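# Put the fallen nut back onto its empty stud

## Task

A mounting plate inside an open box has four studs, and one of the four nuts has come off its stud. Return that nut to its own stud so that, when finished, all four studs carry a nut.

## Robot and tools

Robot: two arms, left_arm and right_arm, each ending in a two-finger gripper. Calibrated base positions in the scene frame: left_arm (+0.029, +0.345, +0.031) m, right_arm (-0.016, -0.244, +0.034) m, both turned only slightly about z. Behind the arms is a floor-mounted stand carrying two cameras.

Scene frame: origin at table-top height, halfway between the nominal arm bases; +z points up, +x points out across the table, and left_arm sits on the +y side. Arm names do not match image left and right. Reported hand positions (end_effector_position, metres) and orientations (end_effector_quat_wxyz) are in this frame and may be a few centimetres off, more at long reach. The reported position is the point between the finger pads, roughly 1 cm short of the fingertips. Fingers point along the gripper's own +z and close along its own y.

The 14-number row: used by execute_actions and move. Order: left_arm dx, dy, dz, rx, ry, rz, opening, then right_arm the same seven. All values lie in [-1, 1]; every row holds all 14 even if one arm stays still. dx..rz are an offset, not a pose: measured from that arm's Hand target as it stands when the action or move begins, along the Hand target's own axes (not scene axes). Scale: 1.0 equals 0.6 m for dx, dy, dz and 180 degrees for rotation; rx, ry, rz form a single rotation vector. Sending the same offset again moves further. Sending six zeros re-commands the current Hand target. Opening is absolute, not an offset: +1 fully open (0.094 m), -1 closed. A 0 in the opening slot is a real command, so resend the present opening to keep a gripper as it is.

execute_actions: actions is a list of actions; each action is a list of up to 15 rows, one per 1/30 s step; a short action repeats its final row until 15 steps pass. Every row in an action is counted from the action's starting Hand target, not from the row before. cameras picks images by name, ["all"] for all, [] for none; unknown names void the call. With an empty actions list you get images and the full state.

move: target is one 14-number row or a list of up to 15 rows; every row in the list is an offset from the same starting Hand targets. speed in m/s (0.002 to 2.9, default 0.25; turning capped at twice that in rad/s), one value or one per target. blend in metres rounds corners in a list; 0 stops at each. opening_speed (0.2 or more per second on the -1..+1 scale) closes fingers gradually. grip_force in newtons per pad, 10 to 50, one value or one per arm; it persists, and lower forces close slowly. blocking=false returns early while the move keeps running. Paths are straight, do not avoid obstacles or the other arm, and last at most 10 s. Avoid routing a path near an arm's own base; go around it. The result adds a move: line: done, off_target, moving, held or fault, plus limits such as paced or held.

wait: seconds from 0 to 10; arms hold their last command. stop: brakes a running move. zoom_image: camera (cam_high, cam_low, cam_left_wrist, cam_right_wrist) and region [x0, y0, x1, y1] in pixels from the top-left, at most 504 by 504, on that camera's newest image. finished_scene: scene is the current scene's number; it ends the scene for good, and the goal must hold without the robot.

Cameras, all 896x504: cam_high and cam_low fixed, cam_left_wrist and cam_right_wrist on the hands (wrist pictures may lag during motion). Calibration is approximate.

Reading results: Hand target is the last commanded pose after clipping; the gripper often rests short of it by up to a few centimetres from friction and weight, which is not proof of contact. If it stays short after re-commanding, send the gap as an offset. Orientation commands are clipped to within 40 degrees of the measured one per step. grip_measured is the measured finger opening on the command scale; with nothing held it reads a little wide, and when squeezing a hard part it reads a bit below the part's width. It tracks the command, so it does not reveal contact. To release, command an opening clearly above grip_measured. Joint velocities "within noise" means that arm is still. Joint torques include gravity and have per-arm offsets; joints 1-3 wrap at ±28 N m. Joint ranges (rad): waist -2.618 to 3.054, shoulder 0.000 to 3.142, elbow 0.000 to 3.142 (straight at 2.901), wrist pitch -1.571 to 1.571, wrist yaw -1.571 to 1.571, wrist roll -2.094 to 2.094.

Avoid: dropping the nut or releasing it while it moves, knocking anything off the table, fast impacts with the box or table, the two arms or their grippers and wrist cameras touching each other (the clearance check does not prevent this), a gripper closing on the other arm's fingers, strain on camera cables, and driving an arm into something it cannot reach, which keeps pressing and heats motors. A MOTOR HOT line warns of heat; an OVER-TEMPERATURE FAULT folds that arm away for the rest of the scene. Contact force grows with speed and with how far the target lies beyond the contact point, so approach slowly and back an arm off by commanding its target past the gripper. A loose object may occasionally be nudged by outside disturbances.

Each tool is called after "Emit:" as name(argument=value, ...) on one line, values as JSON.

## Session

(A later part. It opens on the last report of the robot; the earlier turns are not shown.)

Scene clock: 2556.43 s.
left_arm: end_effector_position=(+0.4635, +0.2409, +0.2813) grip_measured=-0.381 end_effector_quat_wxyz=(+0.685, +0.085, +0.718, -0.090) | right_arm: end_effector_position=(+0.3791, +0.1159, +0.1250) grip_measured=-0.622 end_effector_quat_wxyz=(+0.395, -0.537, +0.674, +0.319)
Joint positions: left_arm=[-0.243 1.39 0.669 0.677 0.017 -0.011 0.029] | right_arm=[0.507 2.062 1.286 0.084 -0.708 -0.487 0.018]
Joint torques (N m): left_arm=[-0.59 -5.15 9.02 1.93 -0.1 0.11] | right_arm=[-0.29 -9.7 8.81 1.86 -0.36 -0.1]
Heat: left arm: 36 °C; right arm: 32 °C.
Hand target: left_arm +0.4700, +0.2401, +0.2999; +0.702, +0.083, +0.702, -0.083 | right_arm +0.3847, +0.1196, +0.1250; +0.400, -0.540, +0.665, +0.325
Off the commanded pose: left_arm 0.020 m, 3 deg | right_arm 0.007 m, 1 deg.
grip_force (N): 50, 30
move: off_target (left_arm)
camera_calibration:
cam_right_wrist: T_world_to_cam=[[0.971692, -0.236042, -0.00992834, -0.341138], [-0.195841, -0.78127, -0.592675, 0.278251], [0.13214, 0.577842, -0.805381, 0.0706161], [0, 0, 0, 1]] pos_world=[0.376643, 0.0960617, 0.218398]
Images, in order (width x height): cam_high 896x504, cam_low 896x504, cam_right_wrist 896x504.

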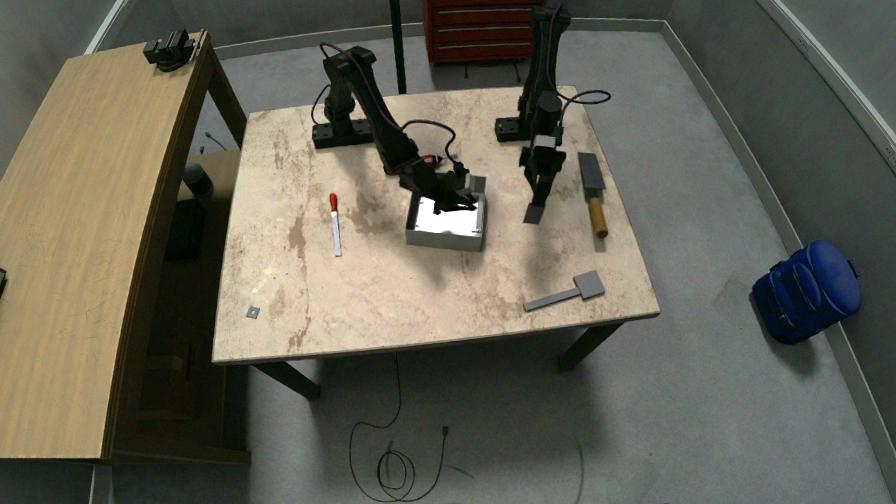

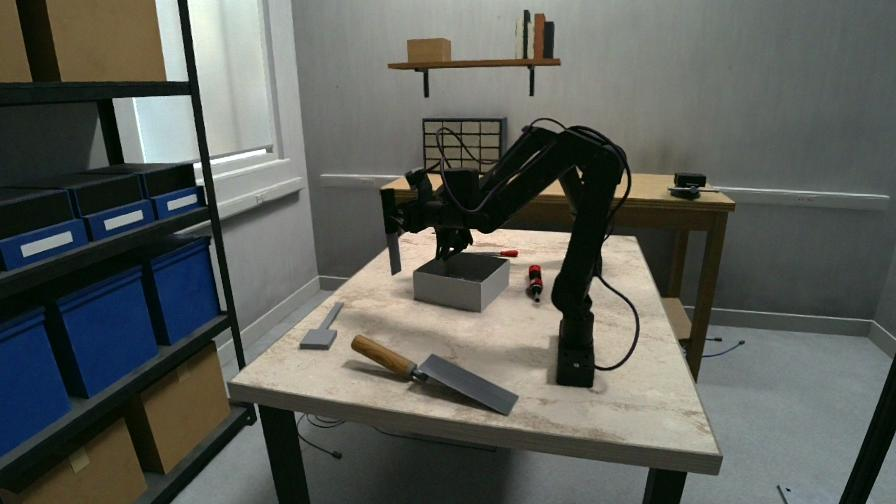

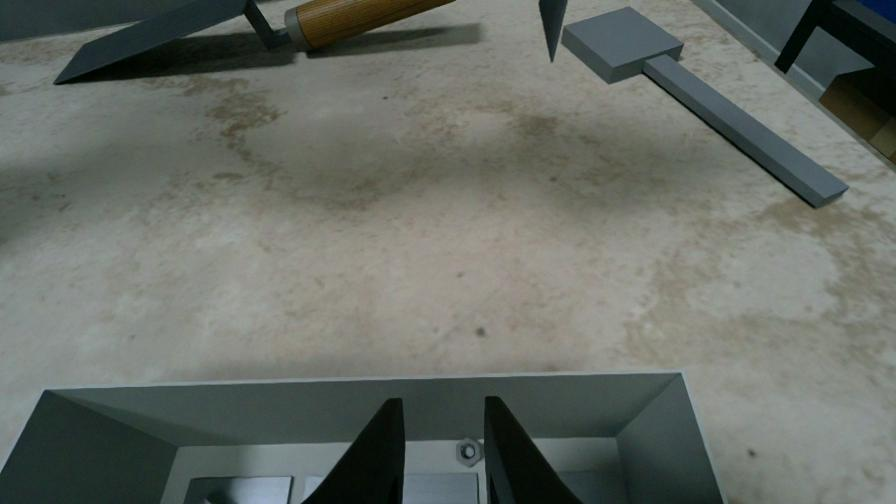

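Emit:
move(target=[0.2833, 0, 0, 0, 0.5, 0, -0.62, 0.1076, -0.0144, 0.0815, 0, 0, 0, -0.5], speed=0.2, cameras=["cam_right_wrist", "cam_left_wrist", "cam_low"])

Scene clock: 2584.57 s.
left_arm: end_effector_position=(+0.4669, +0.2406, +0.1308) grip_measured=-0.381 end_effector_quat_wxyz=(+0.000, +0.111, +0.994, -0.007) | right_arm: end_effector_position=(+0.3941, +0.1247, +0.0501) grip_measured=-0.502 end_effector_quat_wxyz=(+0.400, -0.538, +0.670, +0.319)
Joint positions: left_arm=[-0.243 2.324 2.24 -1.485 0.014 -0.008 0.029] | right_arm=[0.507 2.286 1.294 0.313 -0.71 -0.487 0.023]
Joint torques (N m): left_arm=[-0.54 -11.99 7.65 0.19 -0.11 0.11] | right_arm=[0.36 -10.5 8.08 1.86 -0.31 0]
Heat: left arm: 36 °C; right arm: 33 °C.
Hand target: left_arm +0.4699, +0.2399, +0.1299; +0.000, +0.118, +0.993, +0.000 | right_arm +0.3959, +0.1305, +0.0452; +0.400, -0.540, +0.665, +0.325
Off the commanded pose: left_arm 0.003 m, 1 deg | right_arm 0.008 m, 1 deg.
grip_force (N): 50, 30
move: done
camera_calibration:
cam_left_wrist: T_world_to_cam=[[-0.230316, -0.972958, 0.0175218, 0.338855], [-0.884928, 0.216899, 0.412137, 0.346817], [-0.404792, 0.079416, -0.910953, 0.377692], [0, 0, 0, 1]] pos_world=[0.537839, 0.224472, 0.195186]
cam_right_wrist: T_world_to_cam=[[0.972216, -0.23408, -0.00175516, -0.355068], [-0.188236, -0.777309, -0.600299, 0.240517], [0.139153, 0.58395, -0.799774, -0.000566138], [0, 0, 0, 1]] pos_world=[0.390556, 0.104172, 0.143306]
Images, in order (width x height): cam_low 896x504, cam_left_wrist 896x504, cam_right_wrist 896x504.

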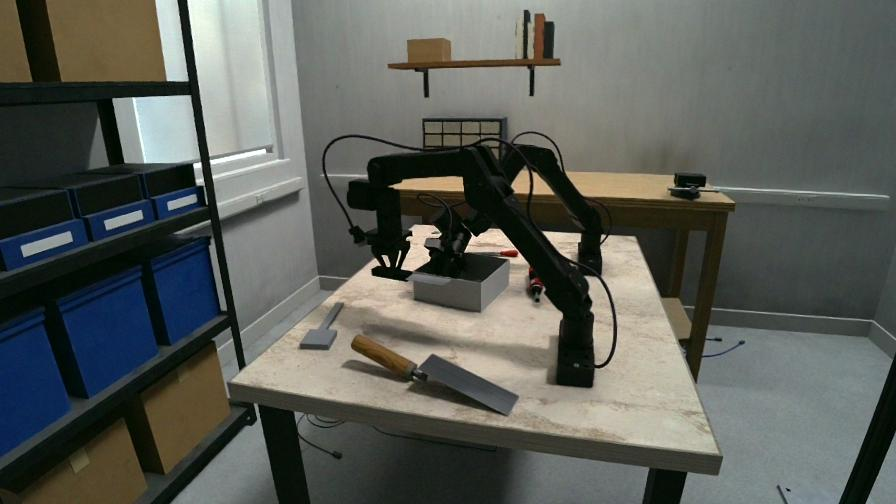

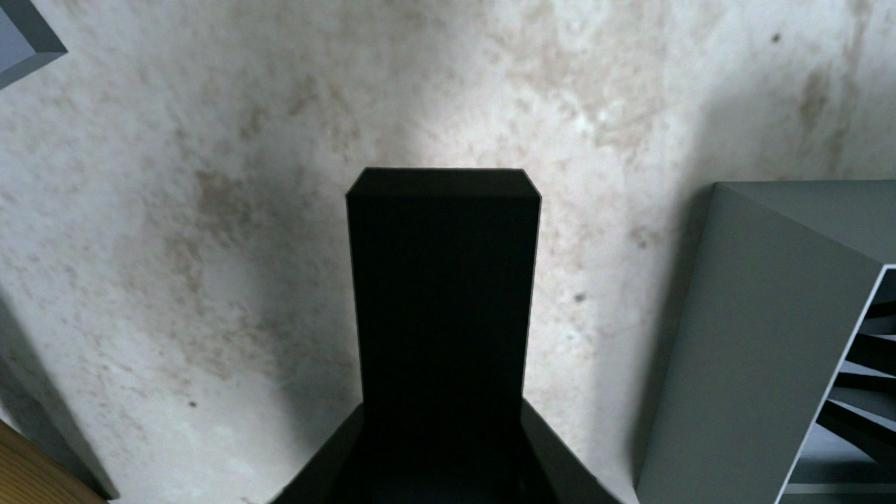

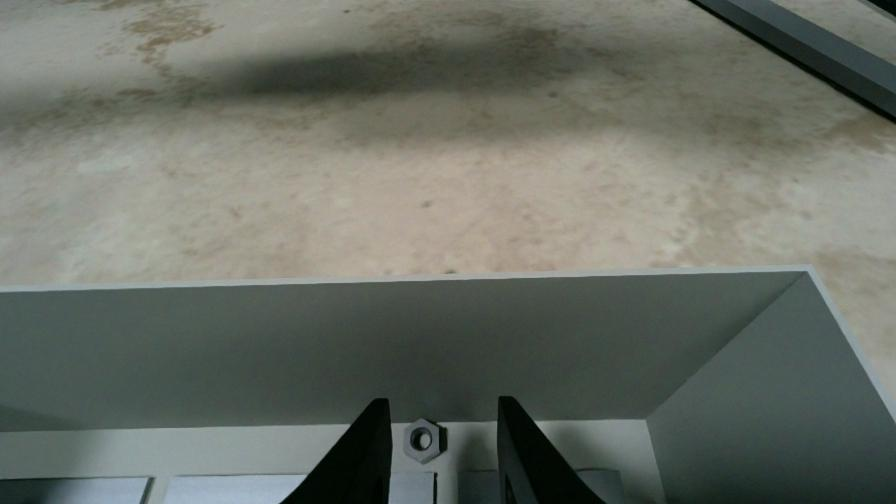

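Emit:
move(target=[0, 0, 0.1417, 0, 0, 0, -0.62, 0.0263, 0.0092, 0.0215, 0, 0, 0, -0.5], speed=[0.04], cameras=["cam_right_wrist"])

Scene clock: 2627.20 s.
left_arm: end_effector_position=(+0.4718, +0.2395, +0.0563) grip_measured=-0.381 end_effector_quat_wxyz=(+0.009, +0.112, +0.994, -0.008) | right_arm: end_effector_position=(+0.3921, +0.1325, +0.0361) grip_measured=-0.502 end_effector_quat_wxyz=(+0.406, -0.540, +0.664, +0.322)
Joint positions: left_arm=[-0.243 2.324 1.943 -1.17 0.014 -0.008 0.029] | right_arm=[0.522 2.334 1.294 0.384 -0.708 -0.477 0.023]
Joint torques (N m): left_arm=[-0.66 -11.73 4.53 0.44 -0.11 0.09] | right_arm=[0.47 -10.67 6.9 1.89 -0.23 0.03]
Heat: left arm: 35 °C; right arm: 33 °C.
Hand target: left_arm +0.4698, +0.2399, +0.0448; +0.000, +0.118, +0.993, +0.000 | right_arm +0.3913, +0.1356, +0.0252; +0.400, -0.540, +0.665, +0.325
Off the commanded pose: left_arm 0.012 m, 2 deg | right_arm 0.011 m, 1 deg.
grip_force (N): 50, 30
move: off_target (left_arm, right_arm)
camera_calibration:
cam_right_wrist: T_world_to_cam=[[0.974086, -0.22609, 0.00630272, -0.353478], [-0.17515, -0.771659, -0.611445, 0.232296], [0.143105, 0.594496, -0.791262, -0.0192658], [0, 0, 0, 1]] pos_world=[0.387762, 0.110789, 0.12902]
Images, in order (width x height): cam_right_wrist 896x504.

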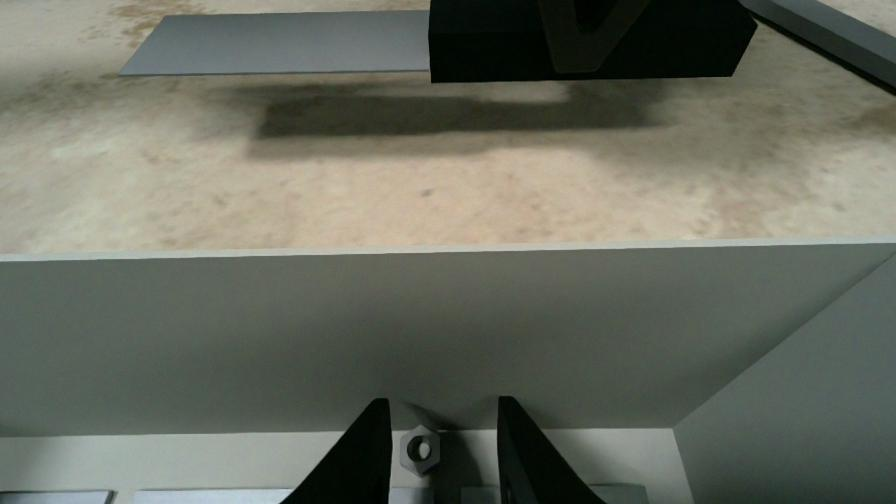

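Emit:
move(target=[0, 0, 0.025, 0, 0, 0, -0.62, 0.0099, 0.0129, 0.0045, 0, 0, 0, -0.5], speed=[0.03], cameras=["cam_right_wrist", "cam_left_wrist"])

Scene clock: 2659.67 s.
left_arm: end_effector_position=(+0.4720, +0.2394, +0.0405) grip_measured=-0.381 end_effector_quat_wxyz=(+0.008, +0.111, +0.994, -0.008) | right_arm: end_effector_position=(+0.3911, +0.1349, +0.0363) grip_measured=-0.502 end_effector_quat_wxyz=(+0.413, -0.539, +0.661, +0.319)
Joint positions: left_arm=[-0.243 2.339 1.906 -1.12 0.014 -0.008 0.029] | right_arm=[0.53 2.334 1.28 0.419 -0.696 -0.468 0.023]
Joint torques (N m): left_arm=[-0.53 -12.1 4.62 0.39 -0.09 0.1] | right_arm=[0.73 -10.43 5.35 1.98 -0.23 0.04]
Heat: left arm: 34 °C; right arm: 35 °C.
Hand target: left_arm +0.4698, +0.2398, +0.0299; +0.000, +0.118, +0.993, +0.000 | right_arm +0.3835, +0.1368, +0.0186; +0.400, -0.540, +0.665, +0.325
Off the commanded pose: left_arm 0.011 m, 1 deg | right_arm 0.019 m, 2 deg.
grip_force (N): 50, 30
move: off_target (left_arm, right_arm)
camera_calibration:
cam_left_wrist: T_world_to_cam=[[-0.230627, -0.972884, 0.0175497, 0.340613], [-0.89107, 0.21841, 0.397858, 0.391827], [-0.390902, 0.0761187, -0.917279, 0.292004], [0, 0, 0, 1]] pos_world=[0.541845, 0.223571, 0.10598]
cam_right_wrist: T_world_to_cam=[[0.972537, -0.232038, 0.0181886, -0.351025], [-0.171368, -0.766746, -0.618655, 0.232201], [0.157498, 0.598547, -0.785452, -0.0267498], [0, 0, 0, 1]] pos_world=[0.38539, 0.112599, 0.129026]
Images, in order (width x height): cam_left_wrist 896x504, cam_right_wrist 896x504.

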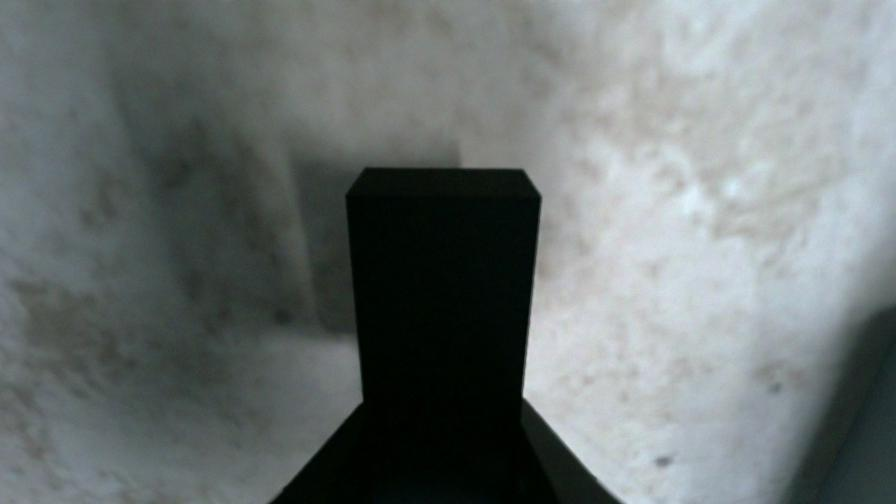

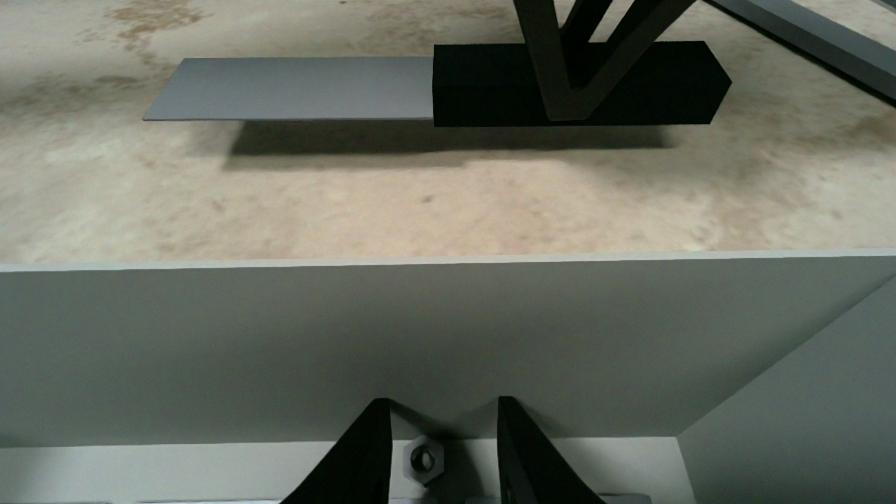

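Emit:
move(target=[[0, 0, 0.015, 0, 0, 0, -0.62, 0.0057, 0.0079, 0.0034, 0, 0, 0, -0.5], [0, 0, 0.0308, 0, 0, 0, -0.62, 0.0216, 0.0079, 0.0118, 0, 0, 0, -0.5]], speed=[0.02, 0.02], cameras=["cam_right_wrist"])

Scene clock: 2687.67 s.
left_arm: end_effector_position=(+0.4727, +0.2393, +0.0226) grip_measured=-0.381 end_effector_quat_wxyz=(+0.009, +0.112, +0.994, -0.008) | right_arm: end_effector_position=(+0.3860, +0.1360, +0.0190) grip_measured=-0.502 end_effector_quat_wxyz=(+0.411, -0.539, +0.663, +0.319)
Joint positions: left_arm=[-0.243 2.358 1.867 -1.06 0.014 -0.008 0.029] | right_arm=[0.538 2.373 1.262 0.474 -0.688 -0.461 0.023]
Joint torques (N m): left_arm=[-0.58 -12.03 4.7 0.51 -0.11 0.1] | right_arm=[0.62 -10.63 5.35 1.99 -0.25 0.03]
Heat: left arm: 36 °C; right arm: 35 °C.
Hand target: left_arm +0.4699, +0.2398, +0.0115; +0.000, +0.118, +0.993, +0.000 | right_arm +0.3790, +0.1379, +0.0039; +0.400, -0.540, +0.665, +0.325
Off the commanded pose: left_arm 0.012 m, 2 deg | right_arm 0.017 m, 1 deg.
grip_force (N): 50, 30
move: off_target (left_arm, right_arm)
camera_calibration:
cam_right_wrist: T_world_to_cam=[[0.972463, -0.232559, 0.0152467, -0.345276], [-0.17415, -0.76858, -0.615595, 0.222806], [0.15488, 0.595988, -0.787915, -0.0388372], [0, 0, 0, 1]] pos_world=[0.380585, 0.114094, 0.111822]
Images, in order (width x height): cam_right_wrist 896x504.

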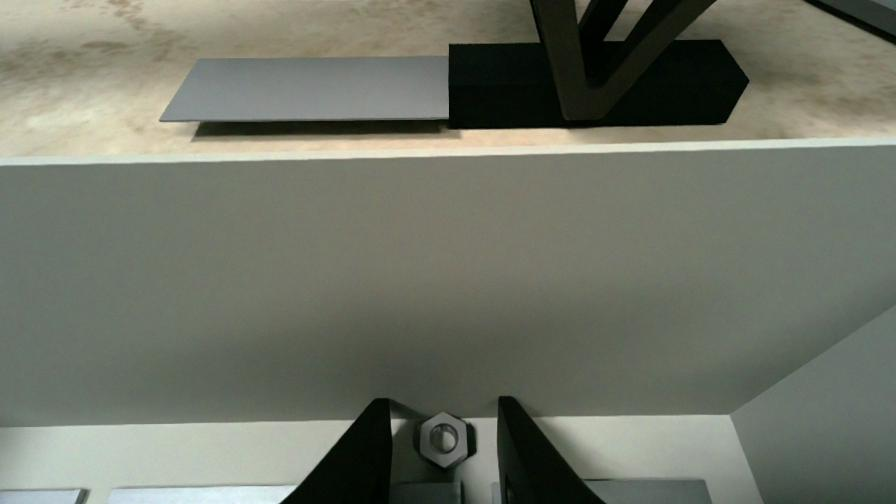

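Emit:
move(target=[0, 0, 0.0067, 0, 0, 0, -0.62, 0.0022, 0, 0.0012, 0, 0, 0, -0.5], speed=[0.01], cameras=["cam_right_wrist", "cam_low"])

Emit:
zoom_image(camera="cam_right_wrist", region=[364, 380, 524, 504])

Scene clock: 2696.73 s.
left_arm: end_effector_position=(+0.4733, +0.2392, +0.0211) grip_measured=-0.381 end_effector_quat_wxyz=(+0.011, +0.112, +0.994, -0.008) | right_arm: end_effector_position=(+0.3860, +0.1361, +0.0190) grip_measured=-0.502 end_effector_quat_wxyz=(+0.411, -0.539, +0.663, +0.319)
Joint positions: left_arm=[-0.243 2.358 1.86 -1.05 0.014 -0.008 0.029] | right_arm=[0.538 2.373 1.262 0.475 -0.688 -0.461 0.023]
Joint torques (N m): left_arm=[-0.49 -11.56 4.33 0.46 -0.09 0.12] | right_arm=[0.72 -10.29 5.35 2.03 -0.26 0.02]
Heat: left arm: 35 °C; right arm: 36 °C.
Hand target: left_arm +0.4698, +0.2399, +0.0075; +0.000, +0.118, +0.993, +0.000 | right_arm +0.3791, +0.1379, +0.0025; +0.400, -0.540, +0.665, +0.325
Off the commanded pose: left_arm 0.014 m, 2 deg | right_arm 0.018 m, 1 deg.
grip_force (N): 50, 30
move: off_target (left_arm, right_arm)
camera_calibration:
cam_right_wrist: T_world_to_cam=[[0.972446, -0.232609, 0.0155498, -0.345298], [-0.173969, -0.768462, -0.615793, 0.222747], [0.155188, 0.59612, -0.787755, -0.0389875], [0, 0, 0, 1]] pos_world=[0.380585, 0.114094, 0.111823]
Images, in order (width x height): cam_low 896x504, cam_right_wrist 896x504.

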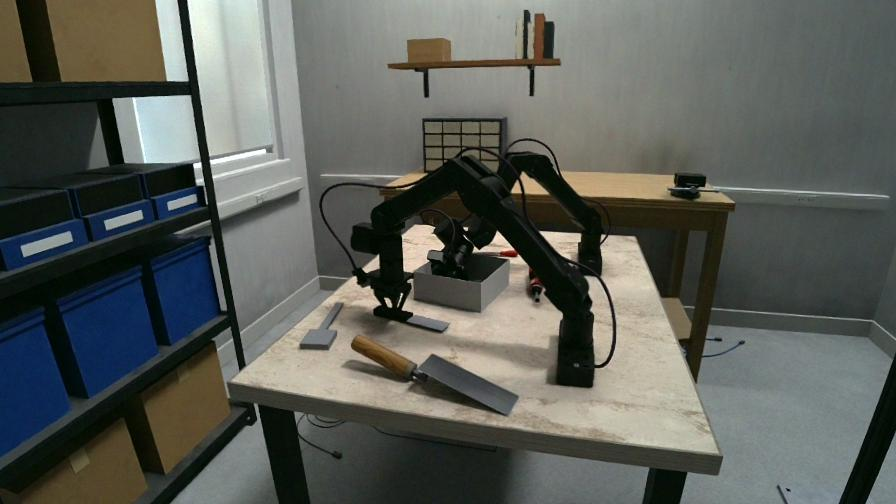

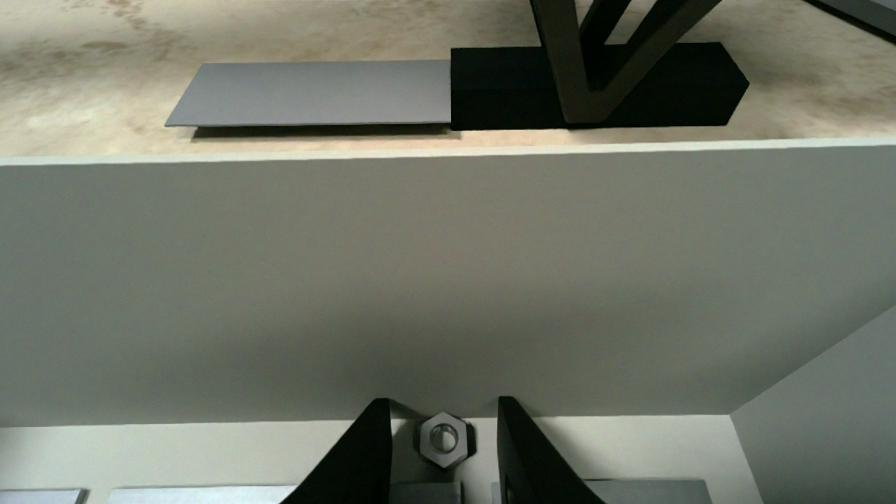

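Scaled by 3.150 from the camera's 896x504 image, which has a finer 1280x720 frame.

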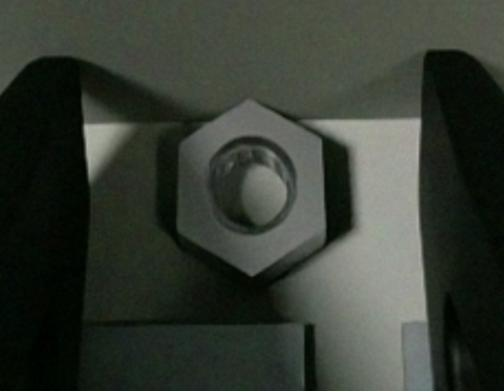

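Emit:
move(target=[0, 0, 0.002, 0, 0, 0, -0.1, 0.0034, 0, 0.0018, 0, 0, 0, -0.5], speed=[0.01], opening_speed=0.5, cameras=["cam_right_wrist", "cam_left_wrist"])

Emit:
zoom_image(camera="cam_right_wrist", region=[364, 380, 524, 504])

Scene clock: 2708.20 s.
left_arm: end_effector_position=(+0.4741, +0.2390, +0.0211) grip_measured=-0.102 end_effector_quat_wxyz=(+0.012, +0.112, +0.994, -0.008) | right_arm: end_effector_position=(+0.3861, +0.1361, +0.0180) grip_measured=-0.502 end_effector_quat_wxyz=(+0.411, -0.539, +0.662, +0.319)
Joint positions: left_arm=[-0.243 2.358 1.86 -1.047 0.014 -0.008 0.042] | right_arm=[0.538 2.376 1.262 0.479 -0.688 -0.461 0.023]
Joint torques (N m): left_arm=[-0.5 -11.48 4.34 0.49 -0.11 0.11] | right_arm=[0.7 -10.15 5.41 2.06 -0.25 0.03]
Heat: left arm: 35 °C; right arm: 36 °C.
Hand target: left_arm +0.4698, +0.2399, +0.0063; +0.000, +0.118, +0.993, +0.000 | right_arm +0.3790, +0.1379, +0.0001; +0.400, -0.540, +0.665, +0.325
Off the commanded pose: left_arm 0.015 m, 2 deg | right_arm 0.019 m, 2 deg.
grip_force (N): 50, 30
move: off_target (left_arm, right_arm)
camera_calibration:
cam_left_wrist: T_world_to_cam=[[-0.230736, -0.972865, 0.0171381, 0.341012], [-0.894459, 0.219008, 0.389845, 0.403192], [-0.38302, 0.0746219, -0.920721, 0.271856], [0, 0, 0, 1]] pos_world=[0.543449, 0.22317, 0.0872764]
cam_right_wrist: T_world_to_cam=[[0.972439, -0.232602, 0.0160886, -0.34534], [-0.173564, -0.768238, -0.616186, 0.221934], [0.155686, 0.596411, -0.787436, -0.0401122], [0, 0, 0, 1]] pos_world=[0.380586, 0.114095, 0.110723]
Images, in order (width x height): cam_left_wrist 896x504, cam_right_wrist 896x504.

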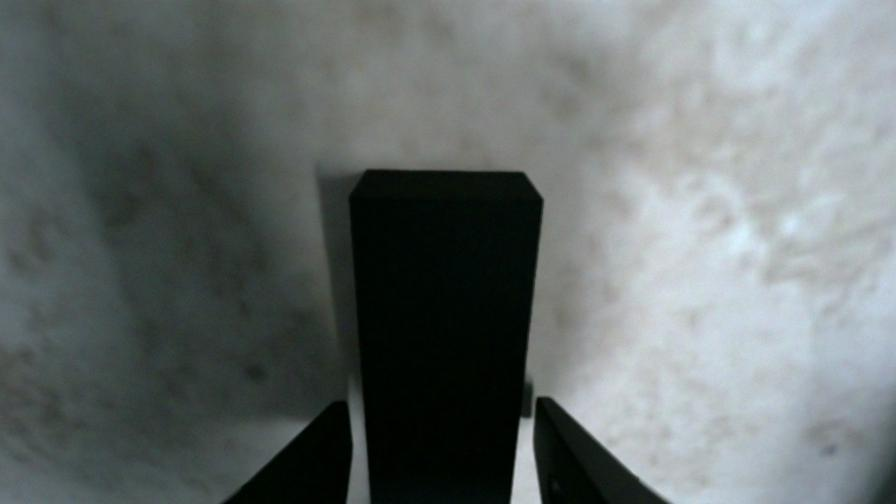

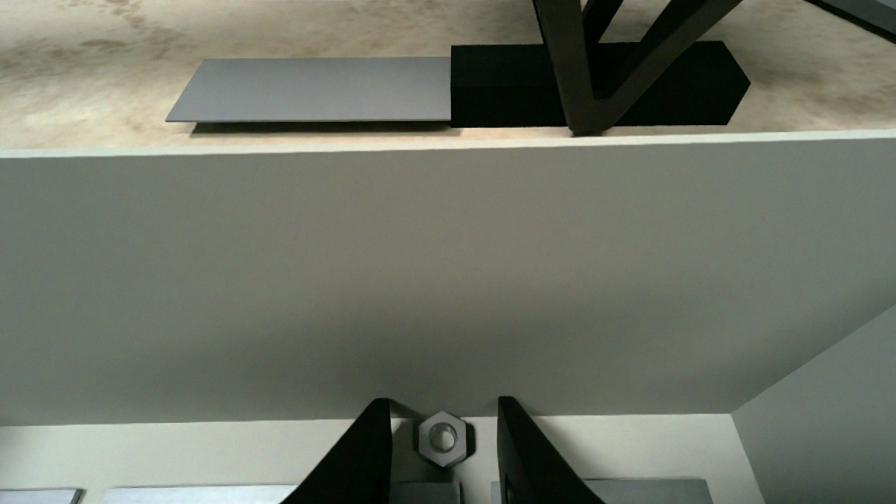

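Scaled by 3.150 from the camera's 896x504 image, which has a finer 1280x720 frame.

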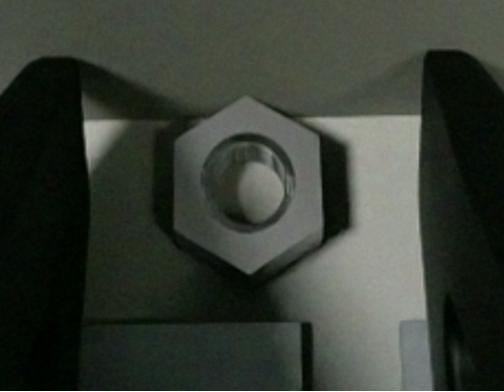

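Emit:
move(target=[0, 0, -0.2, 0, 0, 0, -0.1, 0, 0, 0, 0, 0, 0, -0.87], speed=[0.06], opening_speed=0.4, cameras=["cam_right_wrist", "cam_left_wrist"])

Emit:
zoom_image(camera="cam_right_wrist", region=[364, 380, 524, 504])

Scene clock: 2720.13 s.
left_arm: end_effector_position=(+0.4655, +0.2410, +0.1116) grip_measured=-0.102 end_effector_quat_wxyz=(-0.019, +0.111, +0.994, -0.005) | right_arm: end_effector_position=(+0.3866, +0.1360, +0.0178) grip_measured=-0.810 end_effector_quat_wxyz=(+0.412, -0.538, +0.663, +0.318)
Joint positions: left_arm=[-0.243 2.358 2.222 -1.471 0.014 -0.008 0.042] | right_arm=[0.538 2.377 1.262 0.481 -0.686 -0.459 0.009]
Joint torques (N m): left_arm=[-0.36 -15.38 7.23 0.17 -0.13 0.09] | right_arm=[0.65 -10.1 5.41 2.02 -0.31 0.01]
Heat: left arm: 35 °C; right arm: 36 °C.
Hand target: left_arm +0.4699, +0.2399, +0.1263; +0.000, +0.118, +0.993, +0.000 | right_arm +0.3790, +0.1379, +0.0001; +0.400, -0.540, +0.665, +0.325
Off the commanded pose: left_arm 0.015 m, 2 deg | right_arm 0.019 m, 2 deg.
grip_force (N): 50, 30
move: off_target (left_arm, right_arm)
camera_calibration:
cam_left_wrist: T_world_to_cam=[[-0.230007, -0.973036, 0.0172536, 0.339152], [-0.868766, 0.213285, 0.44694, 0.342823], [-0.438569, 0.0878102, -0.894397, 0.371397], [0, 0, 0, 1]] pos_world=[0.538724, 0.224276, 0.173104]
cam_right_wrist: T_world_to_cam=[[0.971688, -0.235713, 0.0161969, -0.345221], [-0.175959, -0.767701, -0.616177, 0.222672], [0.157675, 0.595881, -0.787441, -0.0409859], [0, 0, 0, 1]] pos_world=[0.381091, 0.113995, 0.110523]
Images, in order (width x height): cam_left_wrist 896x504, cam_right_wrist 896x504.

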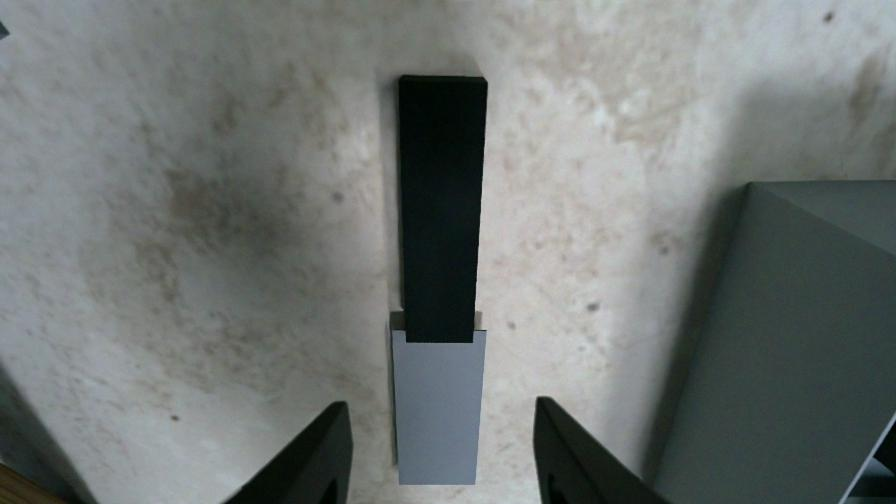

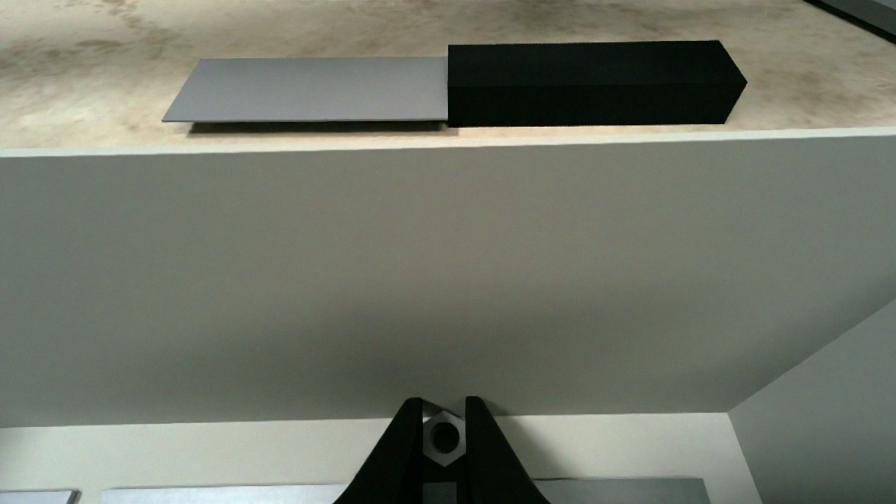

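Scaled by 3.150 from the camera's 896x504 image, which has a finer 1280x720 frame.

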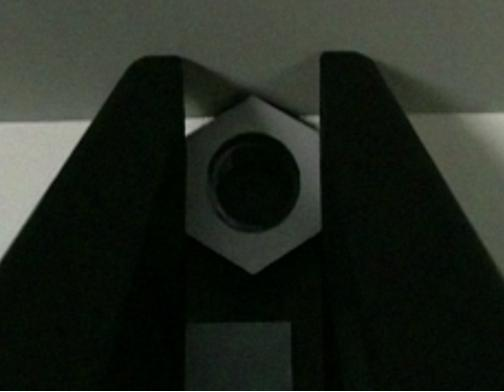

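Emit:
move(target=[0, 0, 0, 0, 0, 0, -0.1, -0.0762, -0.0167, -0.0227, 0.0098, -0.0196, -0.0185, -0.87], speed=[0.03], cameras=["cam_right_wrist"])

Scene clock: 2741.03 s.
left_arm: end_effector_position=(+0.4653, +0.2411, +0.1116) grip_measured=-0.102 end_effector_quat_wxyz=(-0.019, +0.111, +0.994, -0.005) | right_arm: end_effector_position=(+0.3866, +0.1360, +0.0178) grip_measured=-0.810 end_effector_quat_wxyz=(+0.412, -0.538, +0.663, +0.318)
Joint positions: left_arm=[-0.243 2.358 2.222 -1.472 0.014 -0.008 0.042] | right_arm=[0.538 2.377 1.262 0.481 -0.686 -0.459 0.009]
Joint torques (N m): left_arm=[-0.46 -15.21 7.28 0.14 -0.12 0.1] | right_arm=[0.66 -17.07 6.28 2 -0.3 0]
Heat: left arm: 35 °C; right arm: 36 °C.
Hand target: left_arm +0.4699, +0.2399, +0.1263; +0.000, +0.118, +0.993, +0.000 | right_arm +0.3907, +0.1450, +0.0469; +0.438, -0.543, +0.641, +0.320
Off the commanded pose: left_arm 0.015 m, 2 deg | right_arm 0.031 m, 4 deg.
grip_force (N): 50, 30
move: off_target (left_arm, right_arm)
camera_calibration:
cam_right_wrist: T_world_to_cam=[[0.971688, -0.235713, 0.0161969, -0.345221], [-0.175959, -0.767701, -0.616177, 0.222672], [0.157675, 0.595881, -0.787441, -0.0409859], [0, 0, 0, 1]] pos_world=[0.381091, 0.113995, 0.110523]
Images, in order (width x height): cam_right_wrist 896x504.

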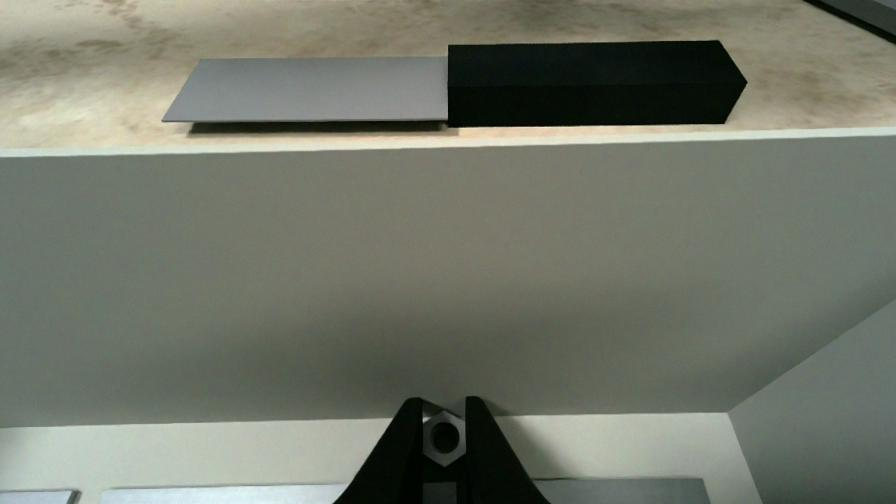

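Emit:
move(target=[0, 0, 0, 0, 0, 0, -0.1, -0.0442, 0.0128, -0.0372, -0.0069, 0.0139, 0.0131, -0.87], speed=[0.04], cameras=["cam_right_wrist"])

Scene clock: 2762.57 s.
left_arm: end_effector_position=(+0.4653, +0.2411, +0.1116) grip_measured=-0.102 end_effector_quat_wxyz=(-0.019, +0.111, +0.994, -0.005) | right_arm: end_effector_position=(+0.3810, +0.1345, +0.0570) grip_measured=-0.811 end_effector_quat_wxyz=(+0.399, -0.538, +0.670, +0.320)
Joint positions: left_arm=[-0.243 2.358 2.222 -1.472 0.014 -0.008 0.042] | right_arm=[0.542 2.251 1.262 0.325 -0.684 -0.459 0.009]
Joint torques (N m): left_arm=[-0.53 -15.35 7.06 0.17 -0.11 0.08] | right_arm=[0.39 -16.94 5.94 1.68 -0.29 0]
Heat: left arm: 35 °C; right arm: 42 °C.
Hand target: left_arm +0.4699, +0.2399, +0.1263; +0.000, +0.118, +0.993, +0.000 | right_arm +0.3793, +0.1378, +0.0796; +0.411, -0.541, +0.658, +0.323
Off the commanded pose: left_arm 0.015 m, 2 deg | right_arm 0.023 m, 2 deg.
grip_force (N): 50, 30
move: off_target (left_arm, right_arm)
camera_calibration:
cam_right_wrist: T_world_to_cam=[[0.972423, -0.233179, -0.00462438, -0.340136], [-0.189421, -0.77806, -0.598951, 0.250292], [0.136065, 0.58331, -0.800772, 0.0023298], [0, 0, 0, 1]] pos_world=[0.37785, 0.114071, 0.150205]
Images, in order (width x height): cam_right_wrist 896x504.

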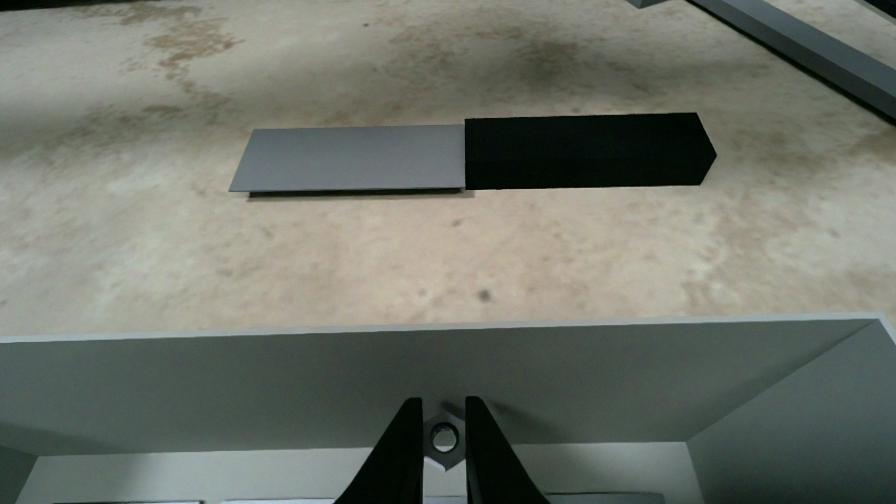

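Emit:
move(target=[0, 0, 0, 0, 0, 0, -0.1, -0.0043, -0.0715, -0.045, 0.1988, 0.0044, 0.1008, -0.87], speed=[0.1], cameras=["cam_right_wrist"])

Emit:
zoom_image(camera="cam_right_wrist", region=[344, 360, 544, 504])

Scene clock: 2793.47 s.
left_arm: end_effector_position=(+0.4653, +0.2411, +0.1116) grip_measured=-0.102 end_effector_quat_wxyz=(-0.019, +0.111, +0.994, -0.005) | right_arm: end_effector_position=(+0.4144, +0.1044, +0.0686) grip_measured=-0.811 end_effector_quat_wxyz=(+0.476, -0.290, +0.815, +0.158)
Joint positions: left_arm=[-0.243 2.358 2.222 -1.472 0.014 -0.008 0.042] | right_arm=[0.677 2.138 1.09 0.528 0.02 -0.01 0.009]
Joint torques (N m): left_arm=[-0.49 -15.32 7.3 0.13 -0.11 0.08] | right_arm=[0.4 -16.16 5.9 2.13 0.09 0.03]
Heat: left arm: 36 °C; right arm: 40 °C.
Hand target: left_arm +0.4699, +0.2399, +0.1263; +0.000, +0.118, +0.993, +0.000 | right_arm +0.4163, +0.1067, +0.0950; +0.497, -0.282, +0.804, +0.163
Off the commanded pose: left_arm 0.015 m, 2 deg | right_arm 0.027 m, 3 deg.
grip_force (N): 50, 30
move: off_target (left_arm, right_arm)
camera_calibration:
cam_right_wrist: T_world_to_cam=[[0.608913, -0.793106, 0.0144367, -0.17184], [-0.640551, -0.50236, -0.5808, 0.397047], [0.467889, 0.344409, -0.813918, -0.0870055], [0, 0, 0, 1]] pos_world=[0.399674, 0.0931385, 0.162271]
Images, in order (width x height): cam_right_wrist 896x504.

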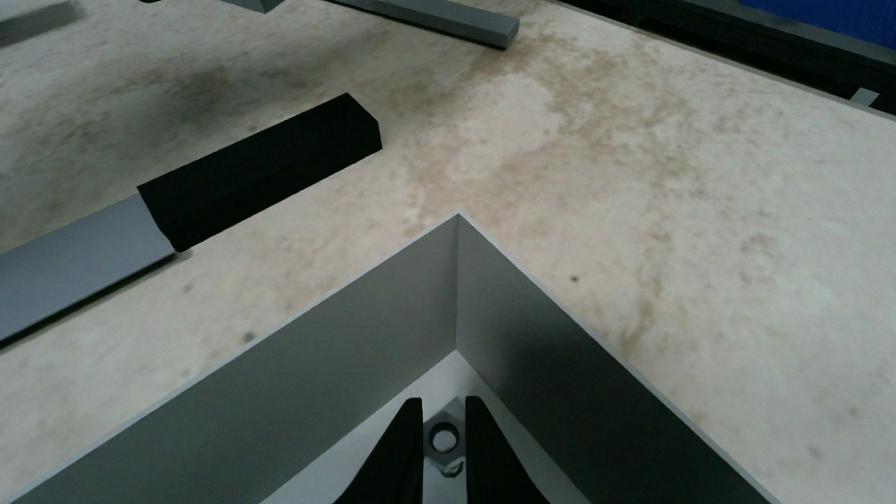

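Scaled by 2.520 from the camera's 896x504 image, which has a finer 1280x720 frame.

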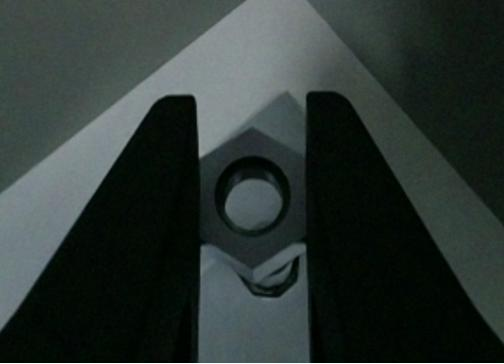

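Emit:
move(target=[0, 0, 0, 0, 0, 0, -0.1, 0.1025, 0.0018, 0.0435, 0, 0.0102, 0, -0.87], speed=[0.03], cameras=["cam_right_wrist"])

Emit:
zoom_image(camera="cam_right_wrist", region=[384, 380, 504, 504])

Scene clock: 2850.13 s.
left_arm: end_effector_position=(+0.4653, +0.2411, +0.1116) grip_measured=-0.102 end_effector_quat_wxyz=(-0.019, +0.111, +0.994, -0.005) | right_arm: end_effector_position=(+0.4162, +0.1056, +0.0432) grip_measured=-0.811 end_effector_quat_wxyz=(+0.492, -0.285, +0.806, +0.163)
Joint positions: left_arm=[-0.243 2.358 2.222 -1.472 0.014 -0.008 0.042] | right_arm=[0.677 2.233 1.065 0.688 0.021 -0.009 0.009]
Joint torques (N m): left_arm=[-0.42 -15.32 7.21 0.13 -0.11 0.07] | right_arm=[0.4 -9.85 5.05 2.33 0.12 0.02]
Heat: left arm: 37 °C; right arm: 43 °C.
Hand target: left_arm +0.4699, +0.2399, +0.1263; +0.000, +0.118, +0.993, +0.000 | right_arm +0.4128, +0.1037, +0.0282; +0.484, -0.285, +0.812, +0.158
Off the commanded pose: left_arm 0.015 m, 2 deg | right_arm 0.015 m, 1 deg.
grip_force (N): 50, 30
move: off_target (left_arm, right_arm)
camera_calibration:
cam_right_wrist: T_world_to_cam=[[0.607361, -0.794319, 0.0130079, -0.17068], [-0.622968, -0.486373, -0.61266, 0.376444], [0.492974, 0.364002, -0.79024, -0.12241], [0, 0, 0, 1]] pos_world=[0.398521, 0.0920756, 0.136119]
Images, in order (width x height): cam_right_wrist 896x504.

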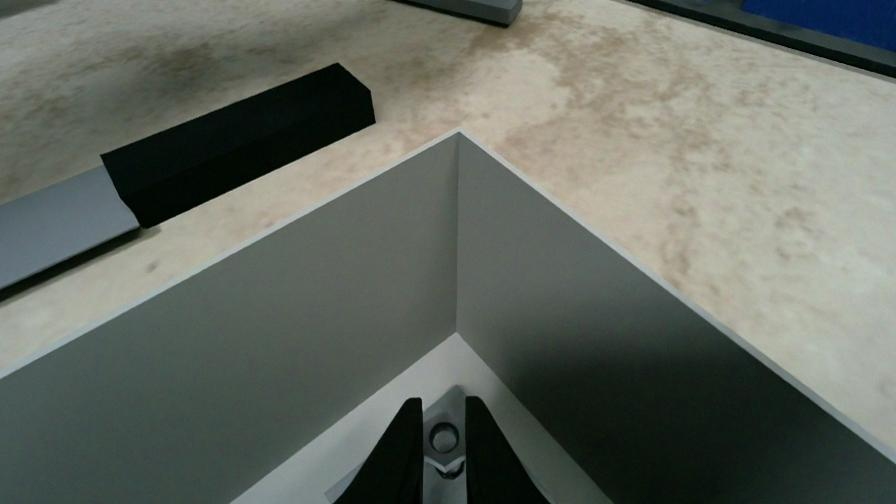

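Scaled by 4.065 from the camera's 896x504 image, which has a finer 1280x720 frame.

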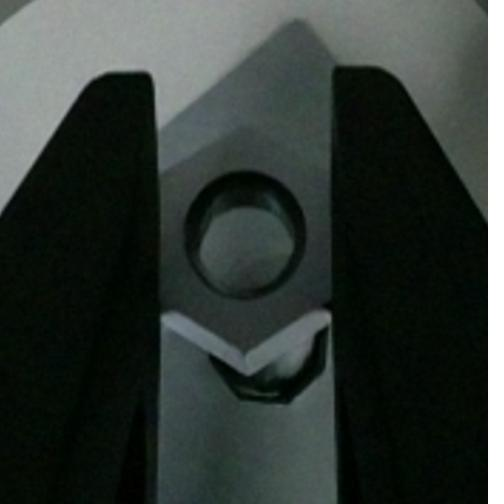

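Emit:
move(target=[0, 0, 0, 0, 0, 0, -0.1, 0.0161, 0.0004, 0.0088, 0, 0, 0, -0.87], speed=[0.02], cameras=["cam_right_wrist"])

Emit:
zoom_image(camera="cam_right_wrist", region=[384, 380, 504, 504])

Scene clock: 2919.97 s.
left_arm: end_effector_position=(+0.4653, +0.2411, +0.1116) grip_measured=-0.102 end_effector_quat_wxyz=(-0.019, +0.111, +0.994, -0.005) | right_arm: end_effector_position=(+0.4163, +0.1057, +0.0329) grip_measured=-0.811 end_effector_quat_wxyz=(+0.492, -0.285, +0.806, +0.163)
Joint positions: left_arm=[-0.243 2.358 2.222 -1.472 0.014 -0.008 0.042] | right_arm=[0.677 2.267 1.065 0.722 0.021 -0.009 0.009]
Joint torques (N m): left_arm=[-0.46 -15.32 7.15 0.12 -0.12 0.07] | right_arm=[0.35 -9.83 5.05 2.26 0.11 0.03]
Heat: left arm: 39 °C; right arm: 41 °C.
Hand target: left_arm +0.4699, +0.2399, +0.1263; +0.000, +0.118, +0.993, +0.000 | right_arm +0.4128, +0.1037, +0.0173; +0.484, -0.285, +0.812, +0.158
Off the commanded pose: left_arm 0.015 m, 2 deg | right_arm 0.016 m, 1 deg.
grip_force (N): 50, 30
move: off_target (left_arm, right_arm)
camera_calibration:
cam_right_wrist: T_world_to_cam=[[0.607363, -0.794318, 0.0129998, -0.170544], [-0.622569, -0.486075, -0.613302, 0.369968], [0.493476, 0.364403, -0.789742, -0.130928], [0, 0, 0, 1]] pos_world=[0.398522, 0.0920763, 0.12572]
Images, in order (width x height): cam_right_wrist 896x504.

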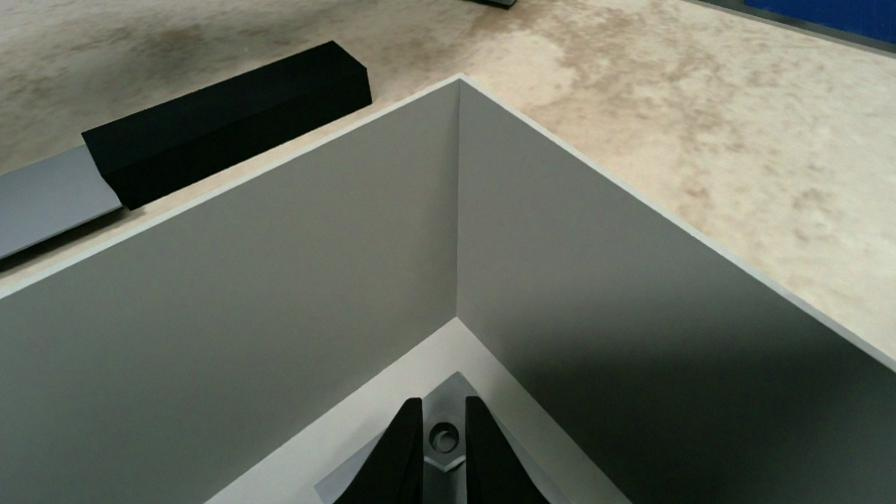

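Scaled by 4.065 from the camera's 896x504 image, which has a finer 1280x720 frame.

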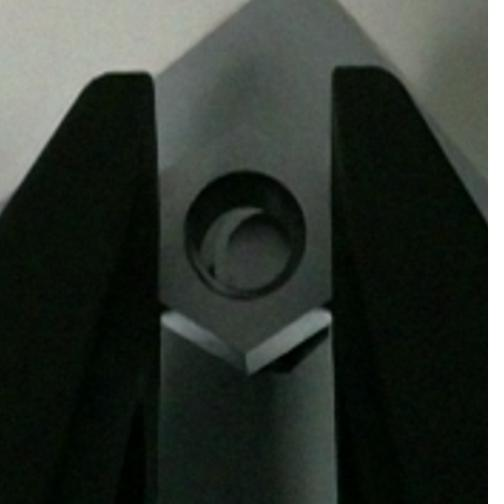

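Emit:
zoom_image(camera="cam_right_wrist", region=[420, 415, 468, 460])

Scaled by 10.500 from the camera's 896x504 image, which has a finer 1280x720 frame.

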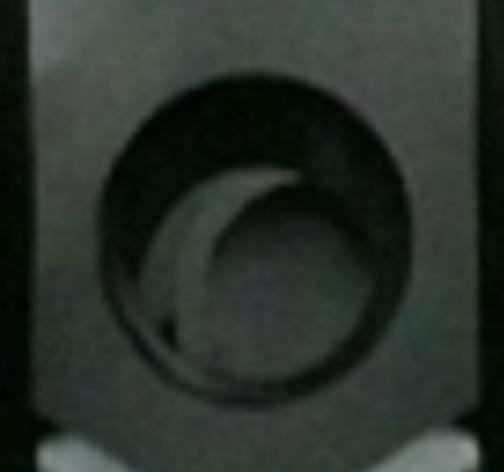

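Emit:
move(target=[0, 0, 0, 0, 0, 0, -0.1, -0.0243, -0.0078, 0.0072, 0.0024, -0.0097, 0.0016, -0.87], speed=[0.02], cameras=["cam_right_wrist"])

Emit:
zoom_image(camera="cam_right_wrist", region=[420, 415, 468, 460])

Scene clock: 2976.47 s.
left_arm: end_effector_position=(+0.4653, +0.2411, +0.1116) grip_measured=-0.102 end_effector_quat_wxyz=(-0.019, +0.111, +0.994, -0.005) | right_arm: end_effector_position=(+0.4163, +0.1057, +0.0330) grip_measured=-0.811 end_effector_quat_wxyz=(+0.493, -0.285, +0.806, +0.163)
Joint positions: left_arm=[-0.243 2.358 2.222 -1.472 0.014 -0.008 0.042] | right_arm=[0.677 2.267 1.065 0.722 0.021 -0.009 0.009]
Joint torques (N m): left_arm=[-0.47 -15.53 7.2 0.12 -0.09 0.08] | right_arm=[-0.27 -9.51 7.62 2.26 0.11 0.04]
Heat: left arm: 39 °C; right arm: 39 °C.
Hand target: left_arm +0.4699, +0.2399, +0.1263; +0.000, +0.118, +0.993, +0.000 | right_arm +0.4240, +0.1068, +0.0281; +0.497, -0.279, +0.806, +0.161
Off the commanded pose: left_arm 0.015 m, 2 deg | right_arm 0.009 m, 1 deg.
grip_force (N): 50, 30
move: off_target (left_arm)
camera_calibration:
cam_right_wrist: T_world_to_cam=[[0.60725, -0.79441, 0.0126646, -0.17051], [-0.622602, -0.485701, -0.613564, 0.370104], [0.493573, 0.364702, -0.789543, -0.130989], [0, 0, 0, 1]] pos_world=[0.398623, 0.0920769, 0.12582]
Images, in order (width x height): cam_right_wrist 896x504.

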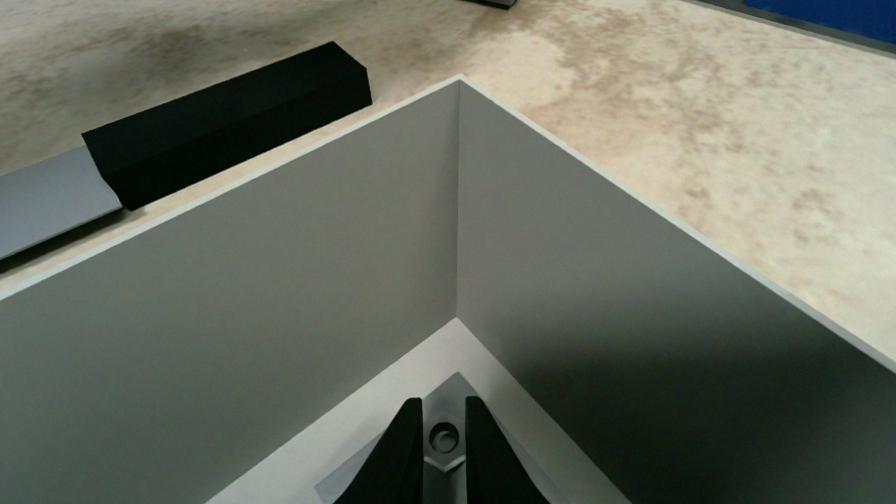

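Scaled by 10.500 from the camera's 896x504 image, which has a finer 1280x720 frame.

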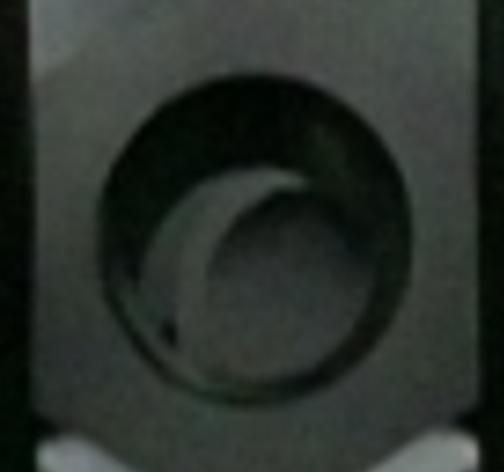

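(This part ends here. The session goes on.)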